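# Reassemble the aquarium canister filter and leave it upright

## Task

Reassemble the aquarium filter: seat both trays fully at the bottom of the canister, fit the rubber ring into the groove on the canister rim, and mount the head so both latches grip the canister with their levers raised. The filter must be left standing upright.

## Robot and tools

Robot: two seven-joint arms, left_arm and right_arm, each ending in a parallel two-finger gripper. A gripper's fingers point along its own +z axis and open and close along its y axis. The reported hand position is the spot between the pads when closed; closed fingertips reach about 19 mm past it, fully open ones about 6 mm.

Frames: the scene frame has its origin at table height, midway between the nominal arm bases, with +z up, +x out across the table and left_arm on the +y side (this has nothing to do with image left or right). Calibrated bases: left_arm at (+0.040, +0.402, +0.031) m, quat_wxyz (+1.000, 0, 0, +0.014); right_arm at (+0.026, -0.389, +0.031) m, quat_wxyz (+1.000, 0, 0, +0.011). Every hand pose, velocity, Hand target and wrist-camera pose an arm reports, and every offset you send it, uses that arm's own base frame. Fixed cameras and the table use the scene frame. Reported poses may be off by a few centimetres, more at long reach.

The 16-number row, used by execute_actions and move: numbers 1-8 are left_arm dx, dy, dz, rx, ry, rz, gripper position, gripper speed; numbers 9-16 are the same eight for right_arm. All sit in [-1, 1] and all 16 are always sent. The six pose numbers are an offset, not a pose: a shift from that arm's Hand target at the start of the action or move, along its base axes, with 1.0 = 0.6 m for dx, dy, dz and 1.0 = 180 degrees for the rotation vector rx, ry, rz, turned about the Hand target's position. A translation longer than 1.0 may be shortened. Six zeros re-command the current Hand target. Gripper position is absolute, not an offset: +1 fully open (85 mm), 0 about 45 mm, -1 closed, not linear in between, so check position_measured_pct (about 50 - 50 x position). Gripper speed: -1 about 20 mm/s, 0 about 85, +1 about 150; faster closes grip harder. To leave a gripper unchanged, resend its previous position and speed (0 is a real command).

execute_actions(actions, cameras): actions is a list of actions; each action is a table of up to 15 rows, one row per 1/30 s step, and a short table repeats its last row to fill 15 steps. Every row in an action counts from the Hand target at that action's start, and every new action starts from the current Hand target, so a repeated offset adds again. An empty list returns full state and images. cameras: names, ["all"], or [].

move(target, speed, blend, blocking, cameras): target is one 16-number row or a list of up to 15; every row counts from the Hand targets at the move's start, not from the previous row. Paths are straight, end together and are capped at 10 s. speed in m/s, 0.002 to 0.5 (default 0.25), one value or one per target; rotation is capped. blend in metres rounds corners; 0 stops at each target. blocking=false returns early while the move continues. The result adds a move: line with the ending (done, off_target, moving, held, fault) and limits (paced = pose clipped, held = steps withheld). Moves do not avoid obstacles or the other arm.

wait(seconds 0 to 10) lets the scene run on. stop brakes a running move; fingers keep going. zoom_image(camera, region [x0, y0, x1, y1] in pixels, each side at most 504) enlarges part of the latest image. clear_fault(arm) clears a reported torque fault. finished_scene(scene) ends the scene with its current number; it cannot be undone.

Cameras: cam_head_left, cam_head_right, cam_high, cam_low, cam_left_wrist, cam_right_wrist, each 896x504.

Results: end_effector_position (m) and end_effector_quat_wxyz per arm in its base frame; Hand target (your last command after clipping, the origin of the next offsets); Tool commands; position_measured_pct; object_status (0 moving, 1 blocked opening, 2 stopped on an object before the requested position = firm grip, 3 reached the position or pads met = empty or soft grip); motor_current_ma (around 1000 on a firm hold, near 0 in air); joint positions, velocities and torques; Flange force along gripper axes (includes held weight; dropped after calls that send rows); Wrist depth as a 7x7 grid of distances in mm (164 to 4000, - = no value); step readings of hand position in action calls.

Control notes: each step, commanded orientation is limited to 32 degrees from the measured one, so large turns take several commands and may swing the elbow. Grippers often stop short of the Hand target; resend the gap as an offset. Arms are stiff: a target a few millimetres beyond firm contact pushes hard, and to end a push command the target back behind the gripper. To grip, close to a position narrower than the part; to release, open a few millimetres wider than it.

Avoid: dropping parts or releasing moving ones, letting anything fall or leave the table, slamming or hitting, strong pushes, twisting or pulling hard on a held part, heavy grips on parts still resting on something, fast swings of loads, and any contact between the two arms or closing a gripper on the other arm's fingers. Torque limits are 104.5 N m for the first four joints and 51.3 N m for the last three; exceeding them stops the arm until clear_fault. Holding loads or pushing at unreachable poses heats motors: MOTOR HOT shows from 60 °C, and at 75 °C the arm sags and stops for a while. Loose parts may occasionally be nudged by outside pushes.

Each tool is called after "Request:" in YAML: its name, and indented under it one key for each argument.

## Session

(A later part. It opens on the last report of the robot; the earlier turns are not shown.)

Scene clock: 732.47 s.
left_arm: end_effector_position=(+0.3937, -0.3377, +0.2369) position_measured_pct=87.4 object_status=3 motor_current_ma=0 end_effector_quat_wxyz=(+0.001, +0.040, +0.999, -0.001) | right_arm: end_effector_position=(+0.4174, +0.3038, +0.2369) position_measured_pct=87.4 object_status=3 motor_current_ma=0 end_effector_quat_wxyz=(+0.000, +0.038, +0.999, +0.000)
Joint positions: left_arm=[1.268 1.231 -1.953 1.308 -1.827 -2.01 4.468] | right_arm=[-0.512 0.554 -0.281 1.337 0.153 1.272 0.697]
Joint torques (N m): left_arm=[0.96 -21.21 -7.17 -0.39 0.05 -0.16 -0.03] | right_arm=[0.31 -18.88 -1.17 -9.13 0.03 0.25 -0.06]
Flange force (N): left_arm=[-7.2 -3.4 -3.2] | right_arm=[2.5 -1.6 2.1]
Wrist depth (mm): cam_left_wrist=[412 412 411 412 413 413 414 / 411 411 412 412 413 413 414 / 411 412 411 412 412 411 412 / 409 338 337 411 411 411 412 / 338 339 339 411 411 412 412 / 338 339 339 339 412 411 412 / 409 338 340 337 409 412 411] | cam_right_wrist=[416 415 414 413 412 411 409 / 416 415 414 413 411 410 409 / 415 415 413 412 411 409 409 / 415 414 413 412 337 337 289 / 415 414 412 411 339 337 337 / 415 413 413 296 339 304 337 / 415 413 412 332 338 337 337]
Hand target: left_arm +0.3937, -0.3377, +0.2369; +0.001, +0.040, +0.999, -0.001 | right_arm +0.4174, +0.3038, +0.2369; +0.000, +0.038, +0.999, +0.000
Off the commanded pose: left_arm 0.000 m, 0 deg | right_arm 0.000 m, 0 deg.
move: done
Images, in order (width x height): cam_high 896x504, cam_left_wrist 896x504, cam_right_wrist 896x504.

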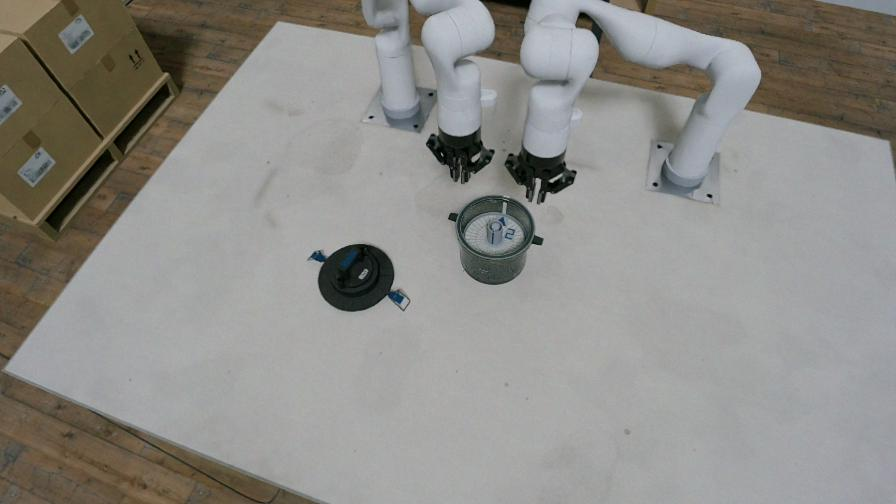

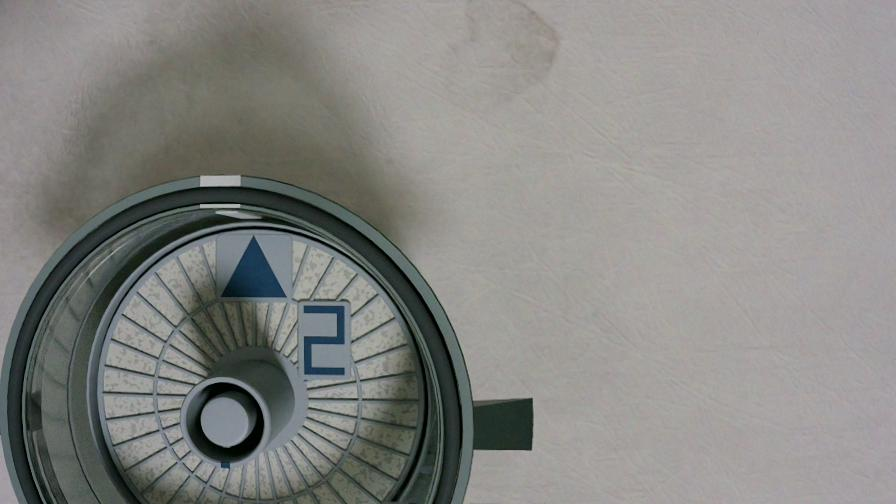

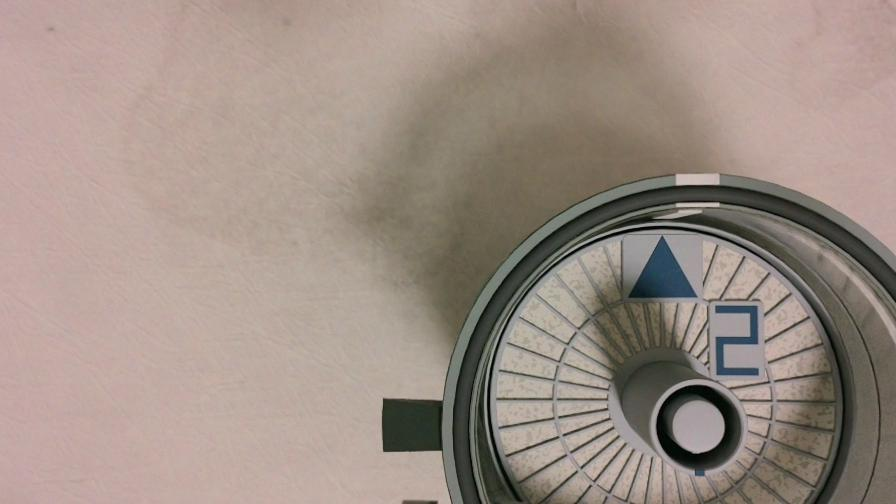

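Request:
move:
  target:
    - [0,0.15,0.05,0,0,0,0,0,0.05,-0.15,0.1,0,0,0,0.2,0]
    - [-0.05,0.31,0.1,0,0,0,0,0,0.19,-0.21,0.105,0,0,-0.08,0.2,0]
  speed: [0.15,0.2]
  blend: [0.03,0]
  cameras: ["cam_right_wrist","cam_high"]

Scene clock: 748.10 s.
left_arm: end_effector_position=(+0.3637, -0.1518, +0.2969) position_measured_pct=49.8 object_status=3 motor_current_ma=0 end_effector_quat_wxyz=(+0.001, +0.040, +0.999, +0.000) | right_arm: end_effector_position=(+0.5314, +0.1778, +0.2999) position_measured_pct=39.8 object_status=3 motor_current_ma=0 end_effector_quat_wxyz=(+0.000, +0.163, +0.987, +0.000)
Joint positions: left_arm=[1.148 1.058 -2.076 1.608 -2.155 -1.985 3.911] | right_arm=[-0.282 0.629 -0.182 0.99 0.107 1.531 0.809]
Joint torques (N m): left_arm=[0.95 -16.19 -6.46 -2.78 0.05 -0.09 -0.01] | right_arm=[0.34 -20.65 -0.63 -9.07 0.03 0.12 -0.08]
Flange force (N): left_arm=[-6.2 -0.7 -4.2] | right_arm=[1.2 -0.4 0.9]
Wrist depth (mm): cam_left_wrist=[475 473 472 473 475 475 475 / 473 473 473 472 473 476 476 / 471 471 471 473 472 473 473 / 475 474 472 472 471 473 474 / 470 470 473 471 472 472 473 / 420 470 471 472 471 473 471 / 393 470 471 469 470 471 472] | cam_right_wrist=[480 478 476 476 474 402 399 / 479 478 476 476 474 400 399 / 479 478 477 474 474 472 398 / 478 477 476 474 473 472 470 / 478 477 459 474 472 471 469 / 477 477 429 451 471 472 470 / 477 454 420 448 470 470 471]
Hand target: left_arm +0.3637, -0.1517, +0.2969; +0.001, +0.040, +0.999, +0.000 | right_arm +0.5314, +0.1778, +0.2999; +0.000, +0.163, +0.987, +0.000
Off the commanded pose: left_arm 0.000 m, 0 deg | right_arm 0.000 m, 0 deg.
move: done
Images, in order (width x height): cam_high 896x504, cam_right_wrist 896x504.

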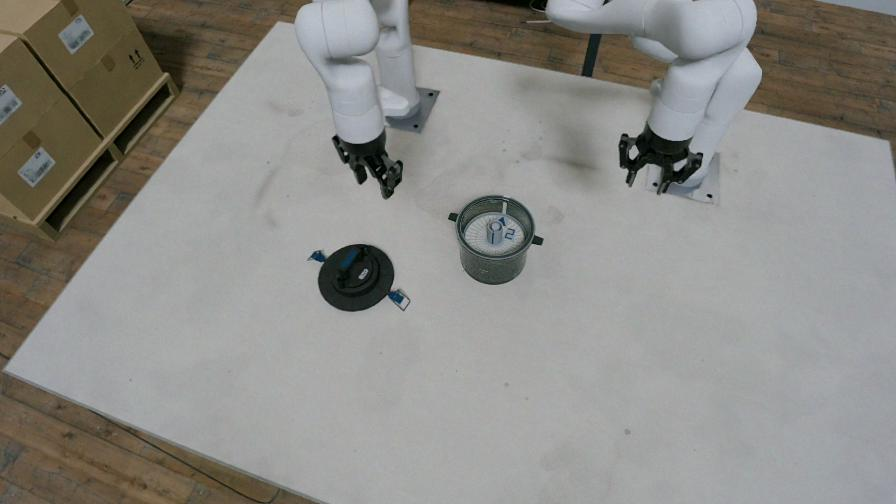

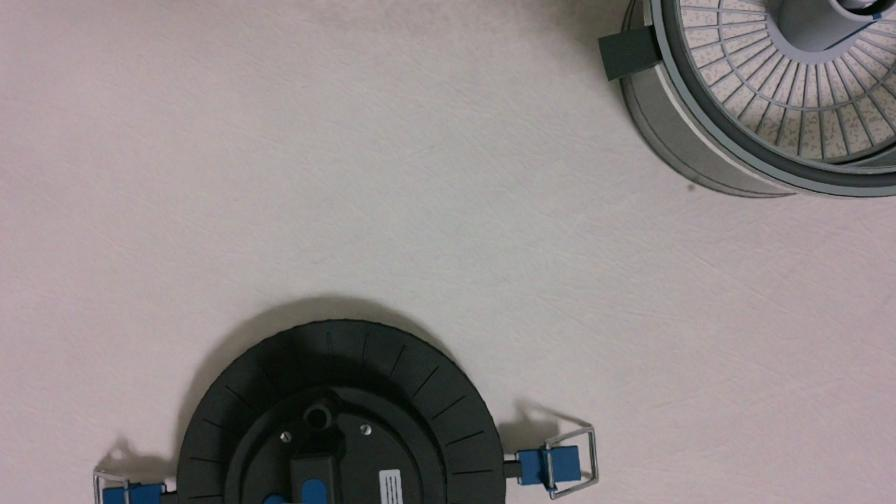

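Request:
move:
  target: [0,0,0,0,0,0,0,0,0.0638,-0.1342,0,0,0,0.0233,0.2,0]
  speed: 0.2
  cameras: ["cam_right_wrist"]

Scene clock: 759.70 s.
left_arm: end_effector_position=(+0.3637, -0.1518, +0.2969) position_measured_pct=49.8 object_status=3 motor_current_ma=0 end_effector_quat_wxyz=(+0.001, +0.040, +0.999, -0.001) | right_arm: end_effector_position=(+0.5697, +0.0973, +0.2999) position_measured_pct=39.8 object_status=3 motor_current_ma=0 end_effector_quat_wxyz=(+0.000, +0.127, +0.992, +0.000)
Joint positions: left_arm=[1.148 1.058 -2.076 1.608 -2.155 -1.985 3.911] | right_arm=[-0.135 0.68 -0.182 0.897 0.114 1.573 1.04]
Joint torques (N m): left_arm=[0.97 -16.21 -6.49 -2.73 0.02 -0.1 -0.03] | right_arm=[0.53 -21.45 -0.61 -9.56 0.06 0.29 0.02]
Flange force (N): left_arm=[-6.6 -0.9 -4.3] | right_arm=[4.5 -1.0 3.0]
Wrist depth (mm): cam_left_wrist=[472 473 472 474 474 474 474 / 473 471 473 475 472 473 474 / 471 471 472 471 472 471 474 / 469 469 473 472 471 473 473 / 472 471 471 472 471 473 472 / 421 471 471 471 471 472 473 / 392 469 470 471 470 472 470] | cam_right_wrist=[480 479 477 475 474 472 450 / 478 477 476 475 473 472 472 / 479 477 476 475 474 472 471 / 479 476 476 452 472 472 471 / 479 476 453 420 450 472 471 / 478 475 451 419 426 470 469 / 477 475 475 426 450 471 470]
Hand target: left_arm +0.3637, -0.1518, +0.2969; +0.001, +0.040, +0.999, -0.001 | right_arm +0.5697, +0.0973, +0.2999; +0.000, +0.127, +0.992, +0.000
Off the commanded pose: left_arm 0.000 m, 0 deg | right_arm 0.000 m, 0 deg.
move: done
Images, in order (width x height): cam_right_wrist 896x504.

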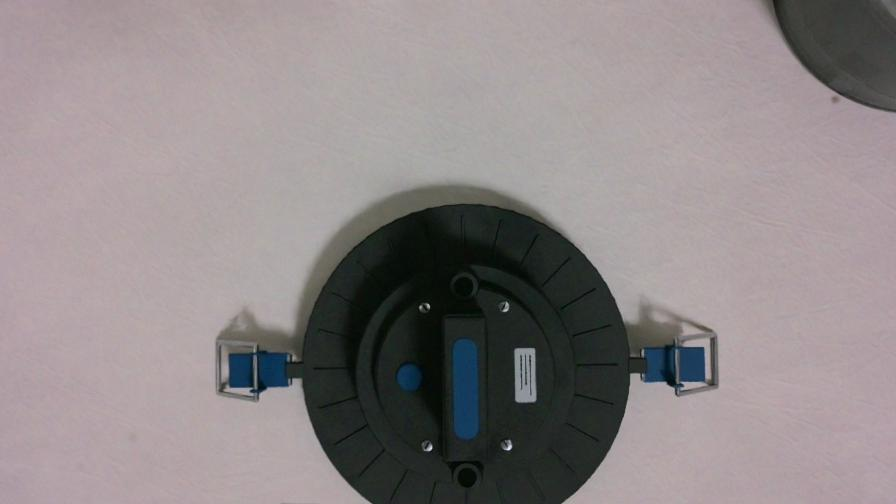

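Request:
move:
  target: [0,0,0,0,0,0,0,0,0.0005,0.0016,-0.3333,0,0,0.0044,0.2,0]
  speed: 0.15
  cameras: ["cam_right_wrist"]

Scene clock: 775.37 s.
left_arm: end_effector_position=(+0.3637, -0.1518, +0.2969) position_measured_pct=49.8 object_status=3 motor_current_ma=0 end_effector_quat_wxyz=(+0.001, +0.040, +0.999, -0.001) | right_arm: end_effector_position=(+0.5700, +0.0982, +0.0999) position_measured_pct=39.8 object_status=3 motor_current_ma=0 end_effector_quat_wxyz=(+0.000, +0.120, +0.993, +0.000)
Joint positions: left_arm=[1.148 1.058 -2.076 1.608 -2.155 -1.985 3.911] | right_arm=[-0.12 0.826 -0.18 1.282 0.153 1.047 1.011]
Joint torques (N m): left_arm=[0.97 -16.15 -6.44 -2.74 0.04 -0.1 -0.02] | right_arm=[0.36 -22.45 -0.94 -8.36 0.07 0.28 -0.08]
Flange force (N): left_arm=[-6.4 -0.8 -4.4] | right_arm=[3.5 -1.0 1.4]
Wrist depth (mm): cam_left_wrist=[474 472 472 473 471 474 476 / 473 471 473 473 474 475 474 / 473 472 472 471 471 473 472 / 471 473 473 472 474 473 472 / 471 471 473 471 473 471 473 / 419 469 471 470 472 472 473 / 391 471 471 471 472 470 474] | cam_right_wrist=[279 277 277 276 275 274 274 / 278 277 277 276 275 274 273 / 278 277 276 254 274 274 273 / 277 276 254 253 252 274 273 / 277 276 253 219 228 252 273 / 277 254 221 179 220 251 272 / 258 254 221 178 220 251 253]
Hand target: left_arm +0.3637, -0.1518, +0.2969; +0.001, +0.040, +0.999, -0.001 | right_arm +0.5700, +0.0982, +0.0999; +0.000, +0.120, +0.993, +0.000
Off the commanded pose: left_arm 0.000 m, 0 deg | right_arm 0.000 m, 0 deg.
move: done
Images, in order (width x height): cam_right_wrist 896x504.

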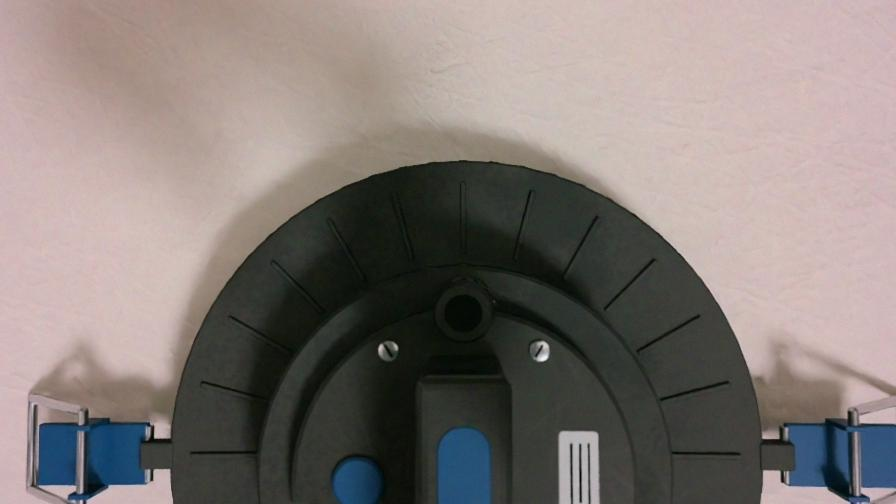

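Request:
move:
  target:
    - [0,0,0,0,0,0,0,0,0,0,-0.0765,0,0,0,0.2,-1]
    - [0,0,0,0,0,0,0,0,0,0,-0.0765,0,0,0,-0.45,-1]
    - [0,0,0,0,0,0,0,0,0,0,-0.0765,0,0,0,-0.55,-1]
  speed: 0.08
  cameras: ["cam_right_wrist"]

Scene clock: 792.80 s.
left_arm: end_effector_position=(+0.3637, -0.1518, +0.2969) position_measured_pct=49.8 object_status=3 motor_current_ma=0 end_effector_quat_wxyz=(+0.001, +0.040, +0.999, -0.001) | right_arm: end_effector_position=(+0.5700, +0.0983, +0.0540) position_measured_pct=77.1 object_status=0 motor_current_ma=270 end_effector_quat_wxyz=(+0.000, +0.120, +0.993, +0.000)
Joint positions: left_arm=[1.148 1.058 -2.076 1.608 -2.155 -1.985 3.911] | right_arm=[-0.123 0.888 -0.173 1.32 0.166 0.948 1.001]
Joint torques (N m): left_arm=[0.94 -16.15 -6.43 -2.76 0.04 -0.07 -0.02] | right_arm=[0.4 -21.53 -0.82 -7.52 0.02 0.04 -0.19]
Flange force (N): left_arm=[-6.3 -0.8 -4.4] | right_arm=[3.7 -1.2 -1.4]
Wrist depth (mm): cam_left_wrist=[472 471 474 472 473 474 476 / 472 472 473 474 473 474 474 / 470 472 473 473 473 475 474 / 471 471 471 472 473 475 471 / 471 471 471 472 472 473 473 / 419 470 470 470 471 472 472 / 393 470 471 470 471 470 472] | cam_right_wrist=[232 231 231 230 229 229 228 / 232 231 231 230 229 228 228 / 231 231 208 208 207 228 228 / 231 210 208 206 206 206 228 / 231 208 184 183 183 206 227 / 231 208 175 172 175 205 227 / 211 207 175 - 174 182 207]
Hand target: left_arm +0.3637, -0.1518, +0.2969; +0.001, +0.040, +0.999, -0.001 | right_arm +0.5700, +0.0982, +0.0540; +0.000, +0.120, +0.993, +0.000
Off the commanded pose: left_arm 0.000 m, 0 deg | right_arm 0.000 m, 0 deg.
move: done
Images, in order (width x height): cam_right_wrist 896x504.

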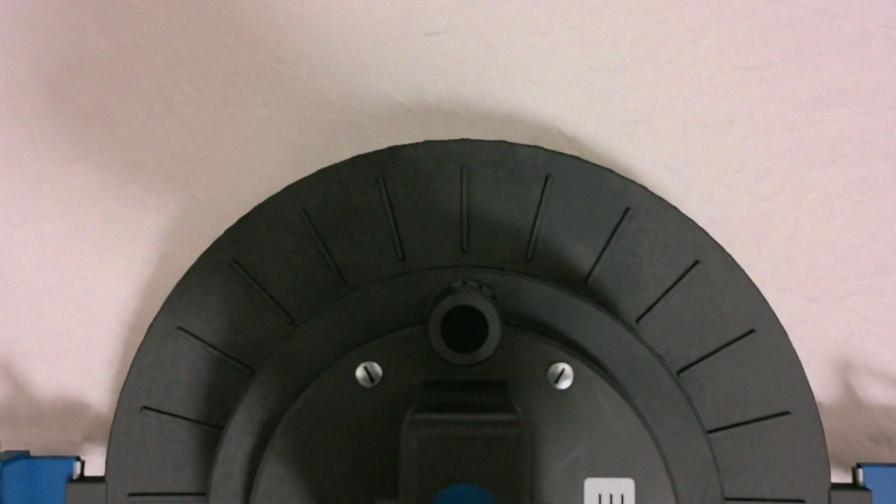

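Request:
move:
  target:
    - [0,0,0,0,0,0,0,0,0,0,0,0,0,0,-0.57,-1]
    - [0,0,0,0,0,0,0,0,0,0,0.41,0,0,0,-0.57,-1]
    - [0,0,0,0,0,0,0,0,-0.249,0.469,0.41,0,0,0.0524,-0.57,-1]
  speed: [0.05,0.1,0.15]
  blend: [0,0.03,0]
  cameras: ["cam_right_wrist","cam_low"]

Scene clock: 810.87 s.
left_arm: end_effector_position=(+0.3637, -0.1518, +0.2969) position_measured_pct=49.8 object_status=3 motor_current_ma=0 end_effector_quat_wxyz=(+0.001, +0.040, +0.999, -0.001) | right_arm: end_effector_position=(+0.4206, +0.3796, +0.3000) position_measured_pct=77.5 object_status=2 motor_current_ma=1000 end_effector_quat_wxyz=(+0.000, +0.038, +0.999, +0.000)
Joint positions: left_arm=[1.148 1.058 -2.076 1.608 -2.155 -1.985 3.911] | right_arm=[-0.66 0.652 -0.263 0.955 0.158 1.552 0.622]
Joint torques (N m): left_arm=[0.94 -16.18 -6.5 -2.74 0.03 -0.1 -0.04] | right_arm=[0.28 -25.91 -1.31 -12.01 0.02 0.31 0.01]
Flange force (N): left_arm=[-6.5 -0.9 -4.3] | right_arm=[2.4 -1.9 11.1]
Wrist depth (mm): cam_left_wrist=[472 471 473 473 474 475 474 / 472 471 472 473 475 473 472 / 472 472 472 471 471 473 472 / 472 470 471 471 474 474 473 / 470 473 471 472 472 473 471 / 420 470 472 471 471 472 472 / 392 469 471 470 470 470 472] | cam_right_wrist=[479 478 476 476 474 473 472 / 479 478 477 475 474 472 470 / 478 478 208 208 207 471 471 / 478 209 208 207 207 206 471 / 478 208 184 183 183 206 469 / 478 208 176 172 175 206 206 / 211 208 175 - 174 182 207]
Hand target: left_arm +0.3637, -0.1518, +0.2969; +0.001, +0.040, +0.999, -0.001 | right_arm +0.4206, +0.3796, +0.3000; +0.000, +0.038, +0.999, +0.000
Off the commanded pose: left_arm 0.000 m, 0 deg | right_arm 0.000 m, 0 deg.
move: done
Images, in order (width x height): cam_low 896x504, cam_right_wrist 896x504.

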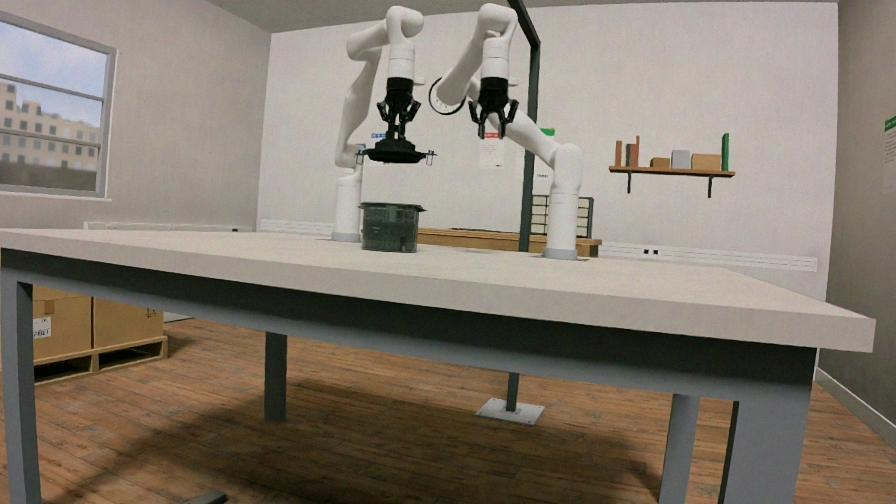

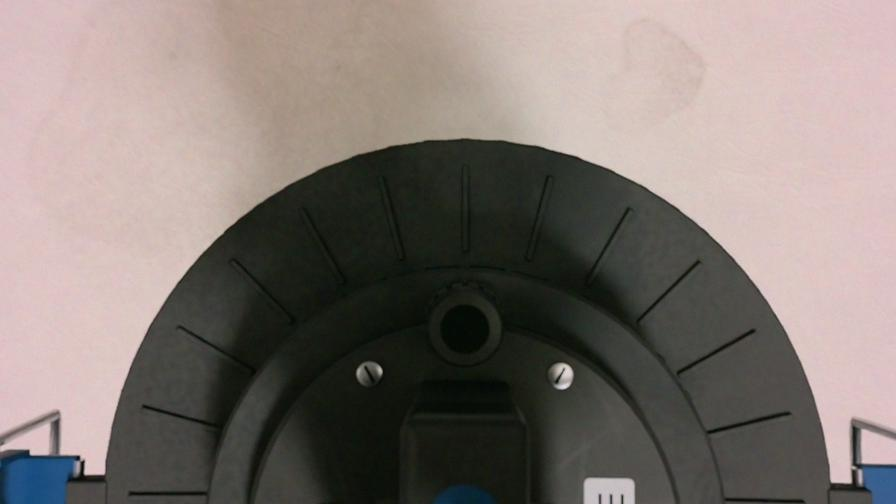

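Request:
move:
  target: [0,0,0,0,0,0,0,0,0,0.0007,-0.1583,0,0,0,-0.57,-1]
  speed: 0.08
  cameras: ["cam_high","cam_low","cam_head_left"]

Request:
zoom_image:
  camera: "cam_low"
  region: [340, 160, 450, 260]

Request:
zoom_image:
  camera: "cam_high"
  region: [430, 160, 570, 300]

Request:
zoom_image:
  camera: "cam_head_left"
  region: [460, 180, 620, 320]

Scene clock: 834.10 s.
left_arm: end_effector_position=(+0.3637, -0.1518, +0.2969) position_measured_pct=49.8 object_status=3 motor_current_ma=0 end_effector_quat_wxyz=(+0.001, +0.040, +0.999, -0.001) | right_arm: end_effector_position=(+0.4206, +0.3800, +0.2051) position_measured_pct=77.5 object_status=2 motor_current_ma=1000 end_effector_quat_wxyz=(+0.000, +0.038, +0.999, +0.000)
Joint positions: left_arm=[1.148 1.058 -2.076 1.608 -2.155 -1.985 3.911] | right_arm=[-0.645 0.697 -0.263 1.182 0.175 1.284 0.597]
Joint torques (N m): left_arm=[0.97 -16.23 -6.46 -2.74 0.05 -0.08 0] | right_arm=[0.34 -26.21 -1.55 -11.34 0.05 0.05 -0.05]
Flange force (N): left_arm=[-6.4 -0.8 -4.3] | right_arm=[1.3 -0.6 9.4]
Wrist depth (mm): cam_left_wrist=[474 473 473 472 474 473 474 / 471 473 472 473 474 472 474 / 472 472 471 474 473 474 475 / 472 472 472 472 472 472 473 / 471 471 472 472 471 472 472 / 420 469 469 470 472 472 473 / 355 470 471 472 470 471 471] | cam_right_wrist=[385 383 382 381 380 379 377 / 384 383 382 380 379 378 377 / 383 382 208 208 207 377 377 / 383 208 208 207 207 206 376 / 383 208 184 184 183 206 375 / 382 208 176 172 175 206 234 / 211 208 175 - 174 182 207]
Hand target: left_arm +0.3637, -0.1518, +0.2969; +0.001, +0.040, +0.999, -0.001 | right_arm +0.4206, +0.3800, +0.2050; +0.000, +0.038, +0.999, +0.000
Off the commanded pose: left_arm 0.000 m, 0 deg | right_arm 0.000 m, 0 deg.
move: done
Images, in order (width x height): cam_head_left 896x504, cam_high 896x504, cam_low 896x504.

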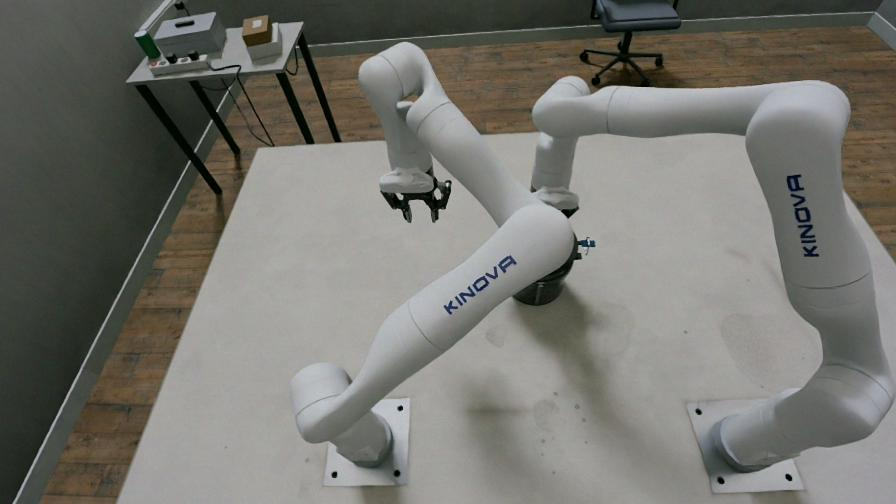

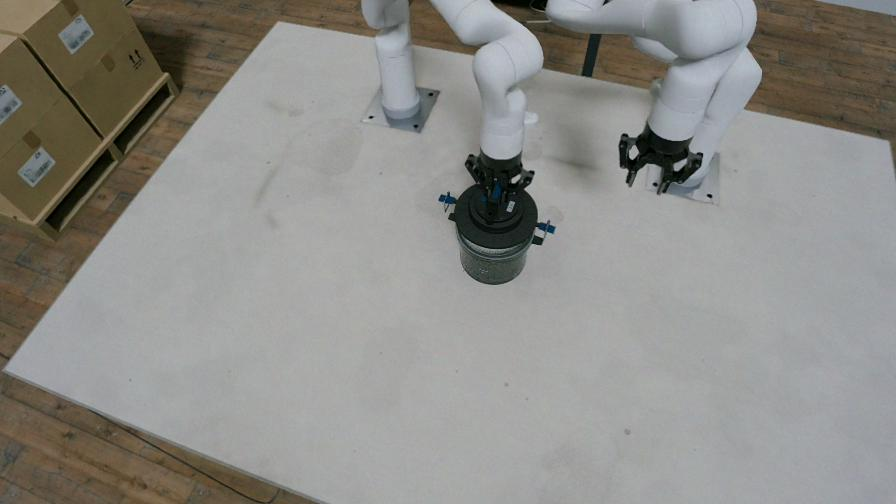

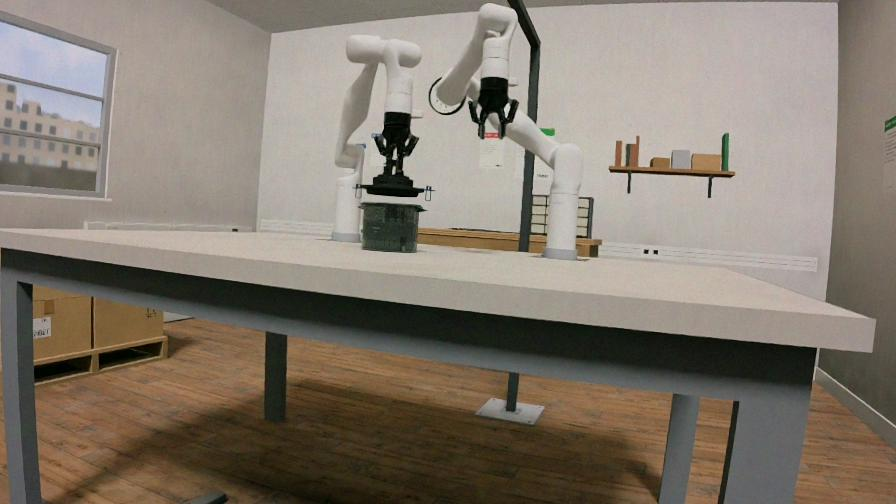

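Scaled by 4.582 from the camera's 896x504 image, which has a finer 1280x720 frame.

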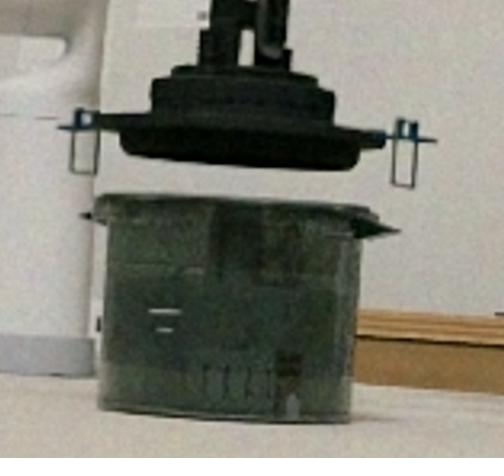

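Scaled by 3.600 from the camera's 896x504 image, which has a finer 1280x720 frame.

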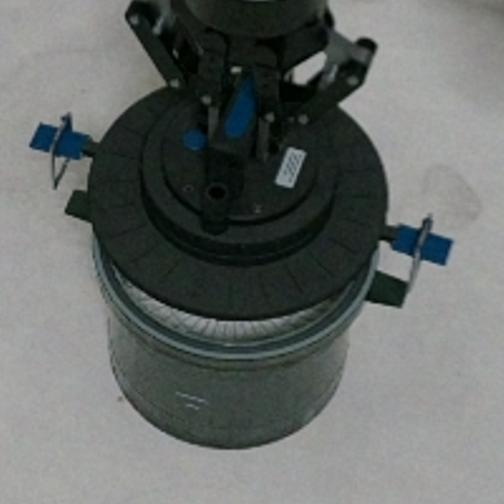

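Scaled by 3.150 from the camera's 896x504 image, which has a finer 1280x720 frame.

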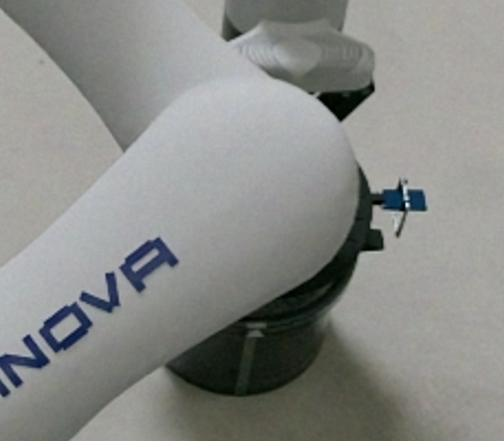

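Request:
zoom_image:
  camera: "cam_low"
  region: [350, 180, 390, 220]

Request:
zoom_image:
  camera: "cam_low"
  region: [400, 180, 440, 220]

Scaled by 12.600 from the camera's 896x504 image, which has a finer 1280x720 frame.

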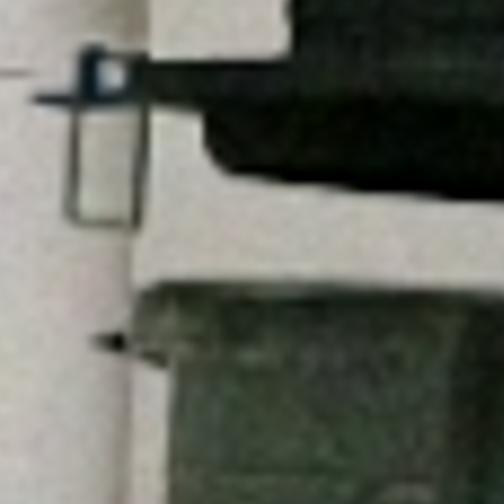

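Scaled by 12.600 from the camera's 896x504 image, which has a finer 1280x720 frame.

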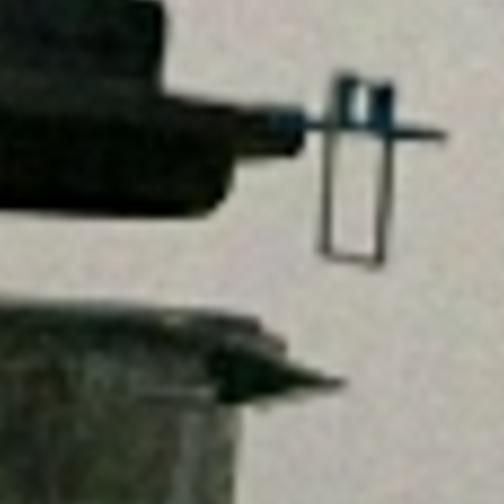

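Request:
move:
  target: [0.045,0.03,0,-0.3534,0.4151,0.3846,0,-1,0,0,0,0,0,0,-0.57,-1]
  speed: 0.25
  cameras: ["cam_high","cam_low","cam_left_wrist","cam_head_left"]

Scene clock: 929.80 s.
left_arm: end_effector_position=(+0.3907, -0.1338, +0.2969) position_measured_pct=49.8 object_status=3 motor_current_ma=0 end_effector_quat_wxyz=(+0.520, +0.480, -0.519, +0.480) | right_arm: end_effector_position=(+0.4206, +0.3800, +0.2050) position_measured_pct=77.5 object_status=2 motor_current_ma=1000 end_effector_quat_wxyz=(+0.000, +0.038, +0.999, +0.000)
Joint positions: left_arm=[-0.149 0.858 -0.465 1.835 -1.943 -2.1 5.017] | right_arm=[-0.645 0.697 -0.263 1.182 0.175 1.284 0.597]
Joint torques (N m): left_arm=[0.93 -18.99 0.22 -0.88 0.8 -2.96 -0.02] | right_arm=[0.36 -26.18 -1.53 -11.45 0.06 0.23 -0.09]
Flange force (N): left_arm=[-1.4 -5.4 -5.3] | right_arm=[1.9 -1.3 10.1]
Wrist depth (mm): cam_left_wrist=[3250 3219 421 421 3366 670 3400 / 3219 3266 3299 391 3203 694 3471 / 3234 3299 3266 391 3471 722 3490 / 3299 3282 401 386 3349 3349 3400 / 3234 3250 399 388 3315 3400 806 / 3219 3282 3349 2493 2833 3400 787 / 3219 3282 3266 2394 2438 2493 792] | cam_right_wrist=[384 383 381 381 380 379 377 / 384 383 382 380 379 378 377 / 383 383 208 208 207 378 376 / 383 209 208 207 207 206 376 / 383 208 184 183 183 206 375 / 382 208 176 172 175 206 234 / 211 208 175 - 174 182 207]
Hand target: left_arm +0.3907, -0.1338, +0.2969; +0.520, +0.480, -0.519, +0.480 | right_arm +0.4206, +0.3800, +0.2050; +0.000, +0.038, +0.999, +0.000
Off the commanded pose: left_arm 0.000 m, 0 deg | right_arm 0.000 m, 0 deg.
joint sent to its limit (left arm) — joint 6 (wrist pitch), lower limit. The joint targets still meet the commanded pose.
move: done
Images, in order (width x height): cam_head_left 896x504, cam_high 896x504, cam_low 896x504, cam_left_wrist 896x504.

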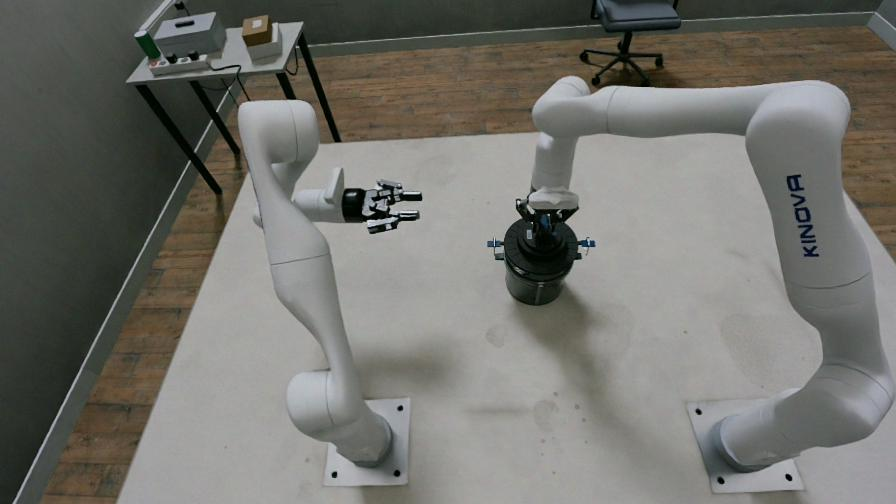

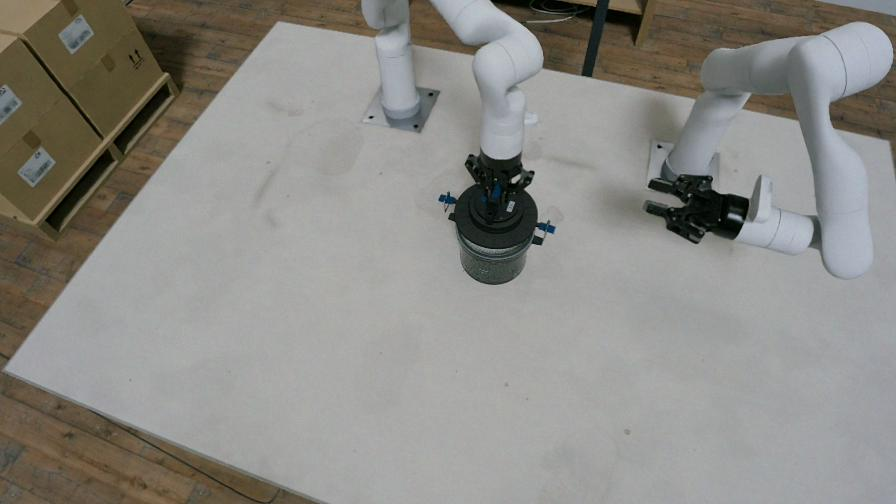

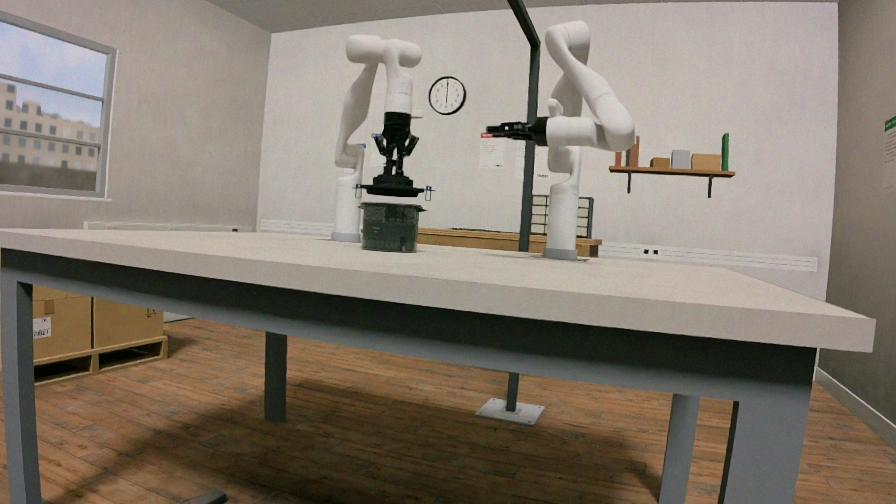

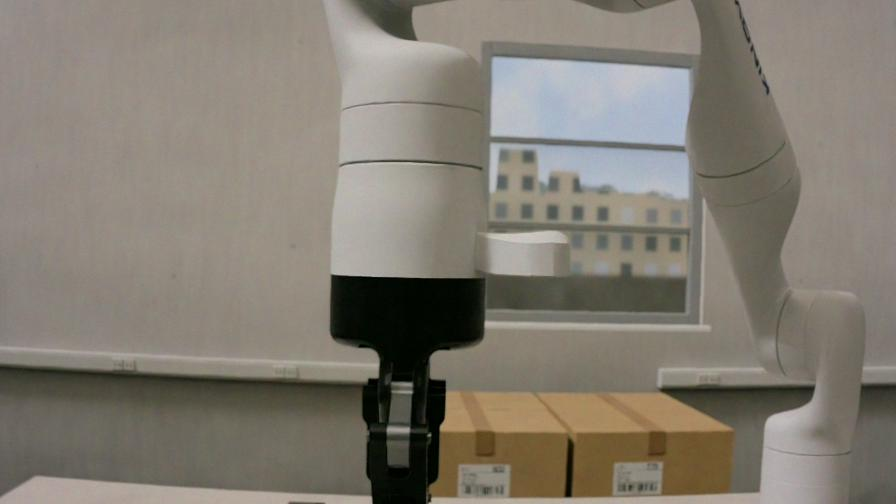

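Request:
move:
  target: [0.0198,-0.1338,-0.35,0,0,0,0,-1,0,0,0,0,0,0,-0.57,-1]
  speed: 0.15
  cameras: ["cam_high","cam_low","cam_left_wrist"]

Scene clock: 944.73 s.
left_arm: end_effector_position=(+0.4026, -0.2140, +0.0870) position_measured_pct=49.8 object_status=3 motor_current_ma=0 end_effector_quat_wxyz=(+0.520, +0.480, -0.519, +0.480) | right_arm: end_effector_position=(+0.4206, +0.3800, +0.2050) position_measured_pct=77.5 object_status=2 motor_current_ma=1000 end_effector_quat_wxyz=(+0.000, +0.038, +0.999, +0.000)
Joint positions: left_arm=[-0.047 1.323 -0.328 1.733 -1.758 -1.902 4.745] | right_arm=[-0.645 0.697 -0.263 1.182 0.175 1.284 0.597]
Joint torques (N m): left_arm=[0.96 -20.84 1.13 1.64 0.17 -3.11 -0.01] | right_arm=[0.35 -26.16 -1.54 -11.49 0.03 0.24 -0.09]
Flange force (N): left_arm=[-4.4 -5.7 -4.2] | right_arm=[2.1 -1.5 10.2]
Wrist depth (mm): cam_left_wrist=[3234 3219 3234 331 3266 3349 748 / 3188 3266 3234 329 3266 3282 728 / 3188 3188 319 302 340 3366 3383 / 3188 3203 280 237 291 3366 743 / 3282 3172 386 278 319 3234 725 / 934 964 294 329 393 1197 730 / 652 668 396 329 699 714 699] | cam_right_wrist=[385 383 382 381 380 379 378 / 384 382 382 380 379 378 377 / 384 381 208 208 207 377 377 / 383 209 208 207 206 206 376 / 383 208 184 183 183 206 375 / 383 208 175 172 175 205 234 / 211 208 176 - 174 182 207]
Hand target: left_arm +0.4026, -0.2140, +0.0869; +0.520, +0.480, -0.519, +0.480 | right_arm +0.4206, +0.3800, +0.2050; +0.000, +0.038, +0.999, +0.000
Off the commanded pose: left_arm 0.000 m, 0 deg | right_arm 0.000 m, 0 deg.
move: done
Images, in order (width x height): cam_high 896x504, cam_low 896x504, cam_left_wrist 896x504.

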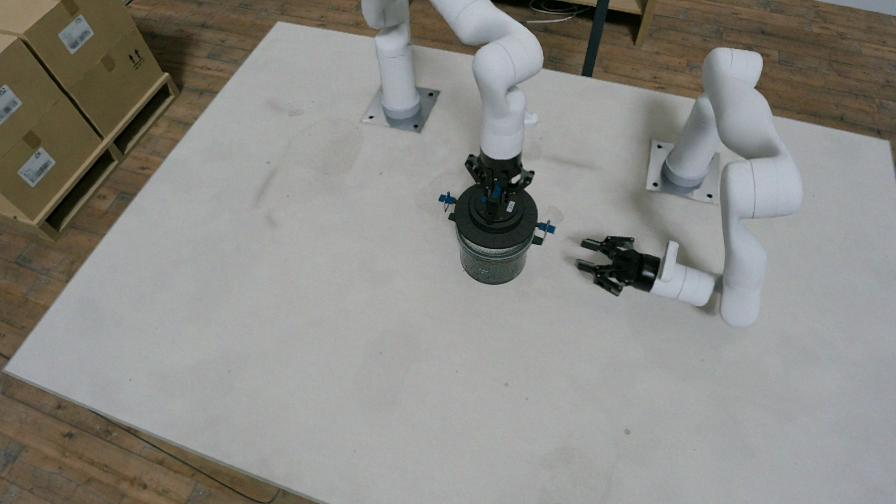

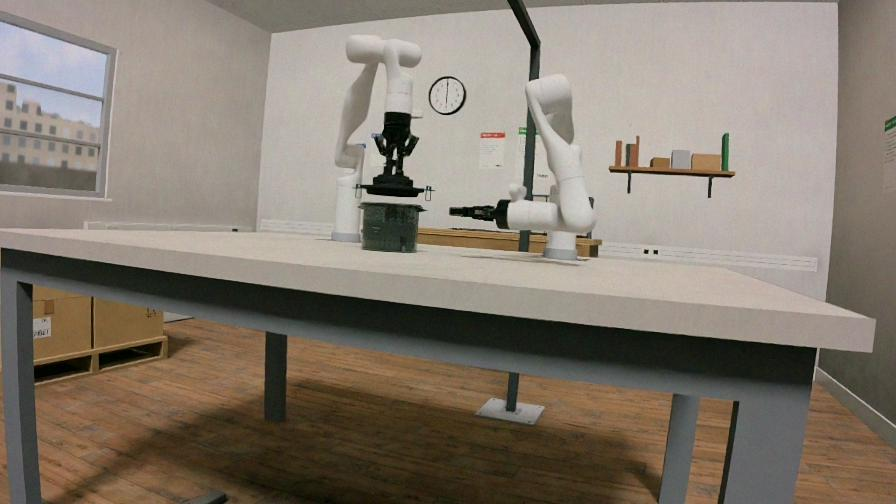

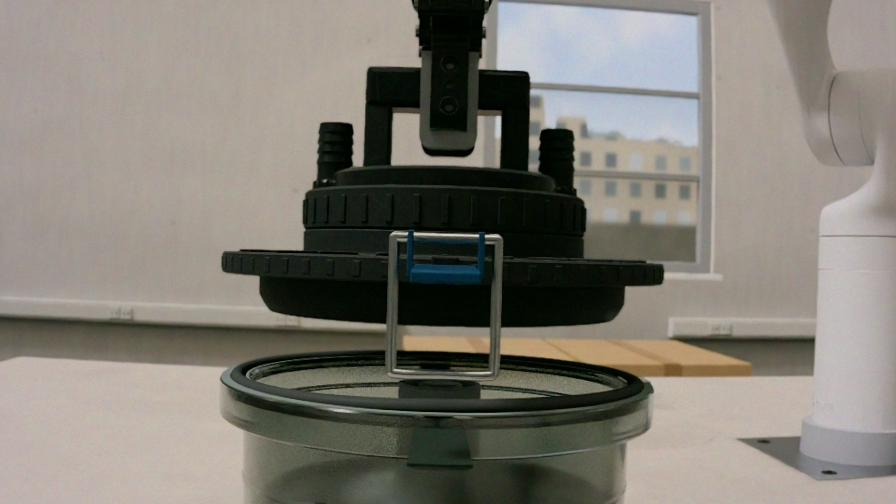

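Request:
zoom_image:
  camera: "cam_left_wrist"
  region: [200, 220, 450, 470]

Request:
zoom_image:
  camera: "cam_left_wrist"
  region: [430, 220, 680, 470]

Scaled by 2.016 from the camera's 896x504 image, which has a finer 1280x720 frame.

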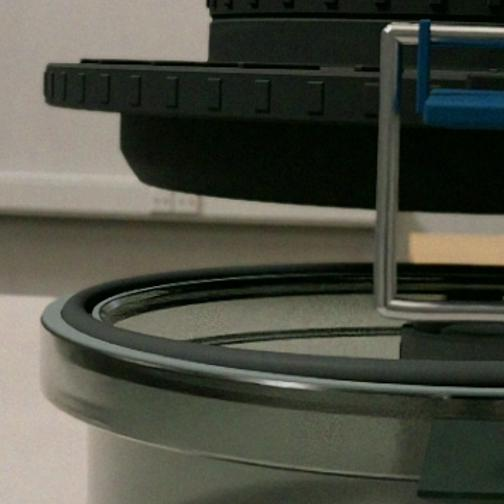

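Scaled by 2.016 from the camera's 896x504 image, which has a finer 1280x720 frame.

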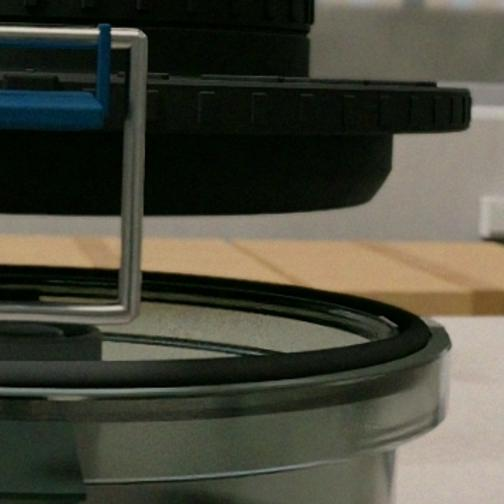

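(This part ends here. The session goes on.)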